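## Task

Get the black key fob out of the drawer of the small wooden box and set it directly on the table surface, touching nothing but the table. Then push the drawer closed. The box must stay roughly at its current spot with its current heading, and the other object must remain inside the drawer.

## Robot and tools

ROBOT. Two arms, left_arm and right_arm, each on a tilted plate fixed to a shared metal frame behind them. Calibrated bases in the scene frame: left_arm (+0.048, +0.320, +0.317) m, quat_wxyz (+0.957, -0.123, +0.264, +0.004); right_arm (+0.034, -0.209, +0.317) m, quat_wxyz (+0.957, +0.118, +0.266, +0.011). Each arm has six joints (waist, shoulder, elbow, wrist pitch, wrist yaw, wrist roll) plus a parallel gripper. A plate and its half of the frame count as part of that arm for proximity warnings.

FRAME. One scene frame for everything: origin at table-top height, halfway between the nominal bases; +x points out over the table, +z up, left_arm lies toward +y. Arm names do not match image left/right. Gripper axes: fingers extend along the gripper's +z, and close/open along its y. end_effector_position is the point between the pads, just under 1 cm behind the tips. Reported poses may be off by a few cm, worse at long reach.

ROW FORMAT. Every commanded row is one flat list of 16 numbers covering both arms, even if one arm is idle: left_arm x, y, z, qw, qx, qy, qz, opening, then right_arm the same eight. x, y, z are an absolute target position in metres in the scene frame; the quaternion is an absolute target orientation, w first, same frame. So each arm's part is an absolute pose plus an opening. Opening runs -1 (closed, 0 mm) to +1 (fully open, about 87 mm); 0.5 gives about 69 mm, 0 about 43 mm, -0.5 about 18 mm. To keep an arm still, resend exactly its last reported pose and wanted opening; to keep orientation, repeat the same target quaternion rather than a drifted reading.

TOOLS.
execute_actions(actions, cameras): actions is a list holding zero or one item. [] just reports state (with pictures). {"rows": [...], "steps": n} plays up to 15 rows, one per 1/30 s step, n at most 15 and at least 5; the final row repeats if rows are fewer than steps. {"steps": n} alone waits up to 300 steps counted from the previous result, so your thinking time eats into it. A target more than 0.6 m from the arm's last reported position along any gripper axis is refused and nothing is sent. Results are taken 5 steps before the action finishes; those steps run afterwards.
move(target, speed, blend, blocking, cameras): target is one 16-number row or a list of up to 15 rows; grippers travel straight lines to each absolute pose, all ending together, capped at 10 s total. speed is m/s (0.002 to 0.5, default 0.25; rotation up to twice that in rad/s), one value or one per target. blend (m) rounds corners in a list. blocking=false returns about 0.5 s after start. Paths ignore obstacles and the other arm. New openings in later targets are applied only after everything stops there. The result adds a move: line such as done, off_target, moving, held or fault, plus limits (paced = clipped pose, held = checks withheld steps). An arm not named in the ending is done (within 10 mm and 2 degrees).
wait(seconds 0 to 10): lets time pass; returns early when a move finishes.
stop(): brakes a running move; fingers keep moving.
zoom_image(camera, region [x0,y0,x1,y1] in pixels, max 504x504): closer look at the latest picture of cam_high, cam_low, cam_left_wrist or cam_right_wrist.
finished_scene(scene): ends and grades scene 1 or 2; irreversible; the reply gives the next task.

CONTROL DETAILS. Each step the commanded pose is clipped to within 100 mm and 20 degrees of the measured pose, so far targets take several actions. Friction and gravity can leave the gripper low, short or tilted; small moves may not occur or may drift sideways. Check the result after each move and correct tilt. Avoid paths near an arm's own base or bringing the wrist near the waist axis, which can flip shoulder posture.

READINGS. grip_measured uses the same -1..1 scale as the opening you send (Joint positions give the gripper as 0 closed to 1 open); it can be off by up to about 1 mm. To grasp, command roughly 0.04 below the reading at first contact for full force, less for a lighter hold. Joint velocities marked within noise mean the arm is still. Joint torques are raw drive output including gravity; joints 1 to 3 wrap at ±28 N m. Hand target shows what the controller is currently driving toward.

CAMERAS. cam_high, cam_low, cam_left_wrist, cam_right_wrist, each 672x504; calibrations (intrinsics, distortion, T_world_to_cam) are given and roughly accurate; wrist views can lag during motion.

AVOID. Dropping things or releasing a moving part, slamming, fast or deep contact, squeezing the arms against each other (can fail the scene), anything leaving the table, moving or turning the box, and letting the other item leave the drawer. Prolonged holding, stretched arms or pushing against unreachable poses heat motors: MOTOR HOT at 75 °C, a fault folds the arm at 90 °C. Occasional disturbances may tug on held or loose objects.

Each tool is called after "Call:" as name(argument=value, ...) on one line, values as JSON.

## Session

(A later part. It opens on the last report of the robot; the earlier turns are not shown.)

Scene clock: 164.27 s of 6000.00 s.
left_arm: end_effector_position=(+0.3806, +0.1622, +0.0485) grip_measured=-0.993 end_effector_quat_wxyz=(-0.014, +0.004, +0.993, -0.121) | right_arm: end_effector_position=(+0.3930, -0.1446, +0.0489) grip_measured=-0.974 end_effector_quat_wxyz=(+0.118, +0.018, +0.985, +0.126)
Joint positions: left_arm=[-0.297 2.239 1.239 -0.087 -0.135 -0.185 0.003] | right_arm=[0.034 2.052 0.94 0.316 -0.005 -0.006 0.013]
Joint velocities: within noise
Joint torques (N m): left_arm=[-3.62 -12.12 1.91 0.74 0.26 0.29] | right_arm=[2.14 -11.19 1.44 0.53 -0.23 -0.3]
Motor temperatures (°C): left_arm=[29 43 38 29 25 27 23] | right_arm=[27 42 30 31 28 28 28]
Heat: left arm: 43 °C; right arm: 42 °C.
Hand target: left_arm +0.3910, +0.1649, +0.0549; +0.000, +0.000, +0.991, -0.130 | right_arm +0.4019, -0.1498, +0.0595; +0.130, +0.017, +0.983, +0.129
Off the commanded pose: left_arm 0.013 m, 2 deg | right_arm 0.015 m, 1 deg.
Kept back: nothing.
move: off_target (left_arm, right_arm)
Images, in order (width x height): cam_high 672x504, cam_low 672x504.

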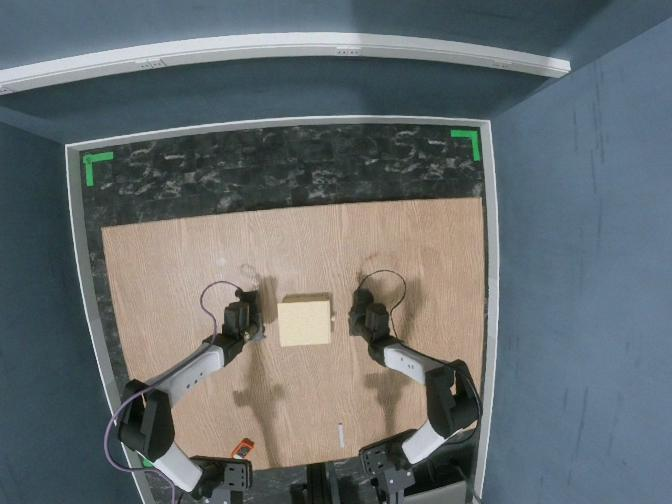

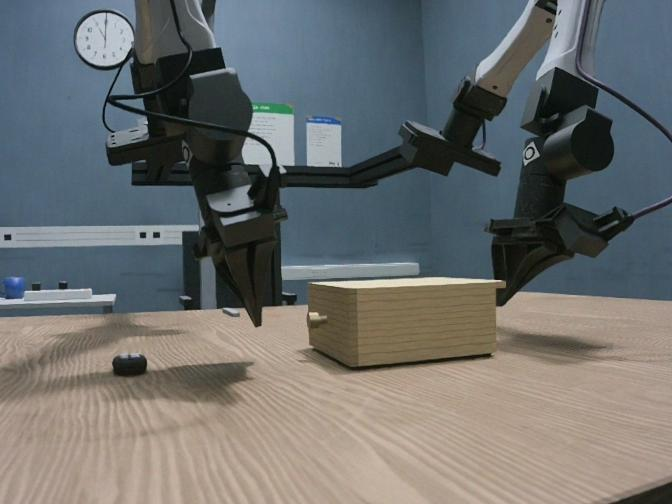

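Call:
move(target=[0.370,0.185,0.150,0,0,0.9914,-0.1305,-1,0.375,-0.160,0.170,0.130,0.0171,0.9836,0.129,-1], speed=0.12, cameras=["cam_high","cam_low"])

Call:
zoom_image(camera="cam_high", region=[250, 260, 410, 380])

Scene clock: 166.03 s of 6000.00 s.
left_arm: end_effector_position=(+0.3712, +0.1828, +0.1447) grip_measured=-0.993 end_effector_quat_wxyz=(-0.001, +0.001, +0.991, -0.135) | right_arm: end_effector_position=(+0.3735, -0.1605, +0.1620) grip_measured=-0.974 end_effector_quat_wxyz=(+0.123, +0.015, +0.984, +0.130)
Joint positions: left_arm=[-0.34 1.862 1.027 -0.225 -0.134 -0.221 0.003] | right_arm=[0.074 1.556 0.741 0.029 0.014 0.017 0.013]
Joint velocities: within noise
Joint torques (N m): left_arm=[-4.36 -10.43 2.7 0.58 0.03 0.11] | right_arm=[3.29 -9.05 3.29 0.54 -0.07 -0.07]
Motor temperatures (°C): left_arm=[29 44 38 29 25 27 23] | right_arm=[27 42 30 31 28 28 28]
Heat: left arm: 44 °C; right arm: 42 °C.
Hand target: left_arm +0.3699, +0.1849, +0.1499; +0.000, +0.000, +0.991, -0.131 | right_arm +0.3749, -0.1600, +0.1696; +0.130, +0.017, +0.983, +0.129
Off the commanded pose: left_arm 0.006 m, 1 deg | right_arm 0.008 m, 1 deg.
Kept back: nothing.
move: done
Images, in order (width x height): cam_high 672x504, cam_low 672x504.

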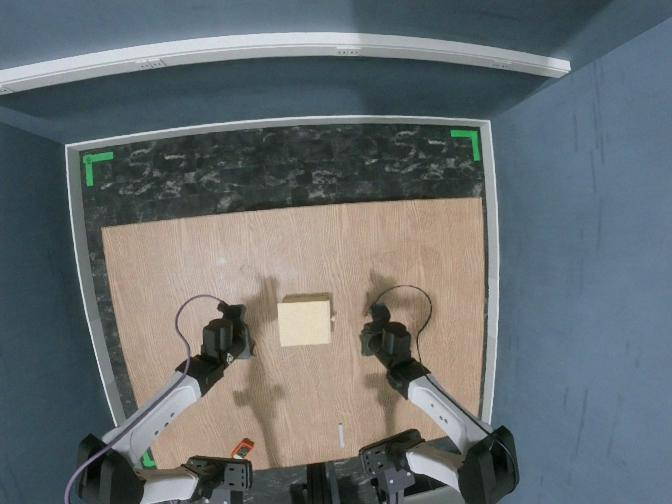

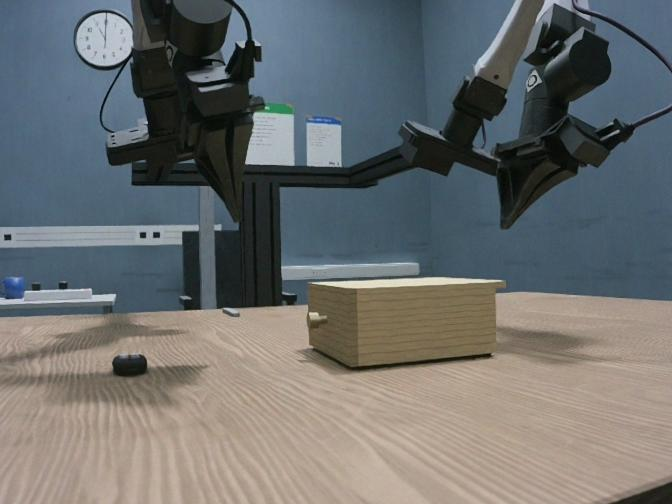

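Scaled by 3.150 from the camera's 672x504 image, which has a finer 960x720 frame.

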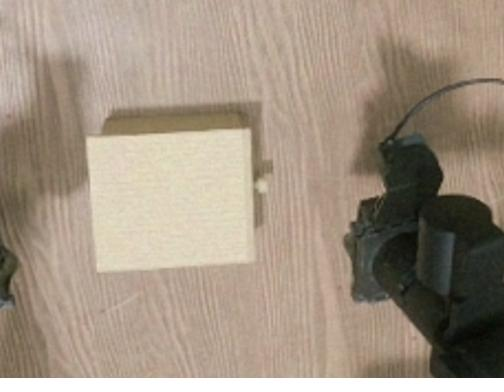

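Call:
finished_scene(scene=1)

The scene is finished: the task was done.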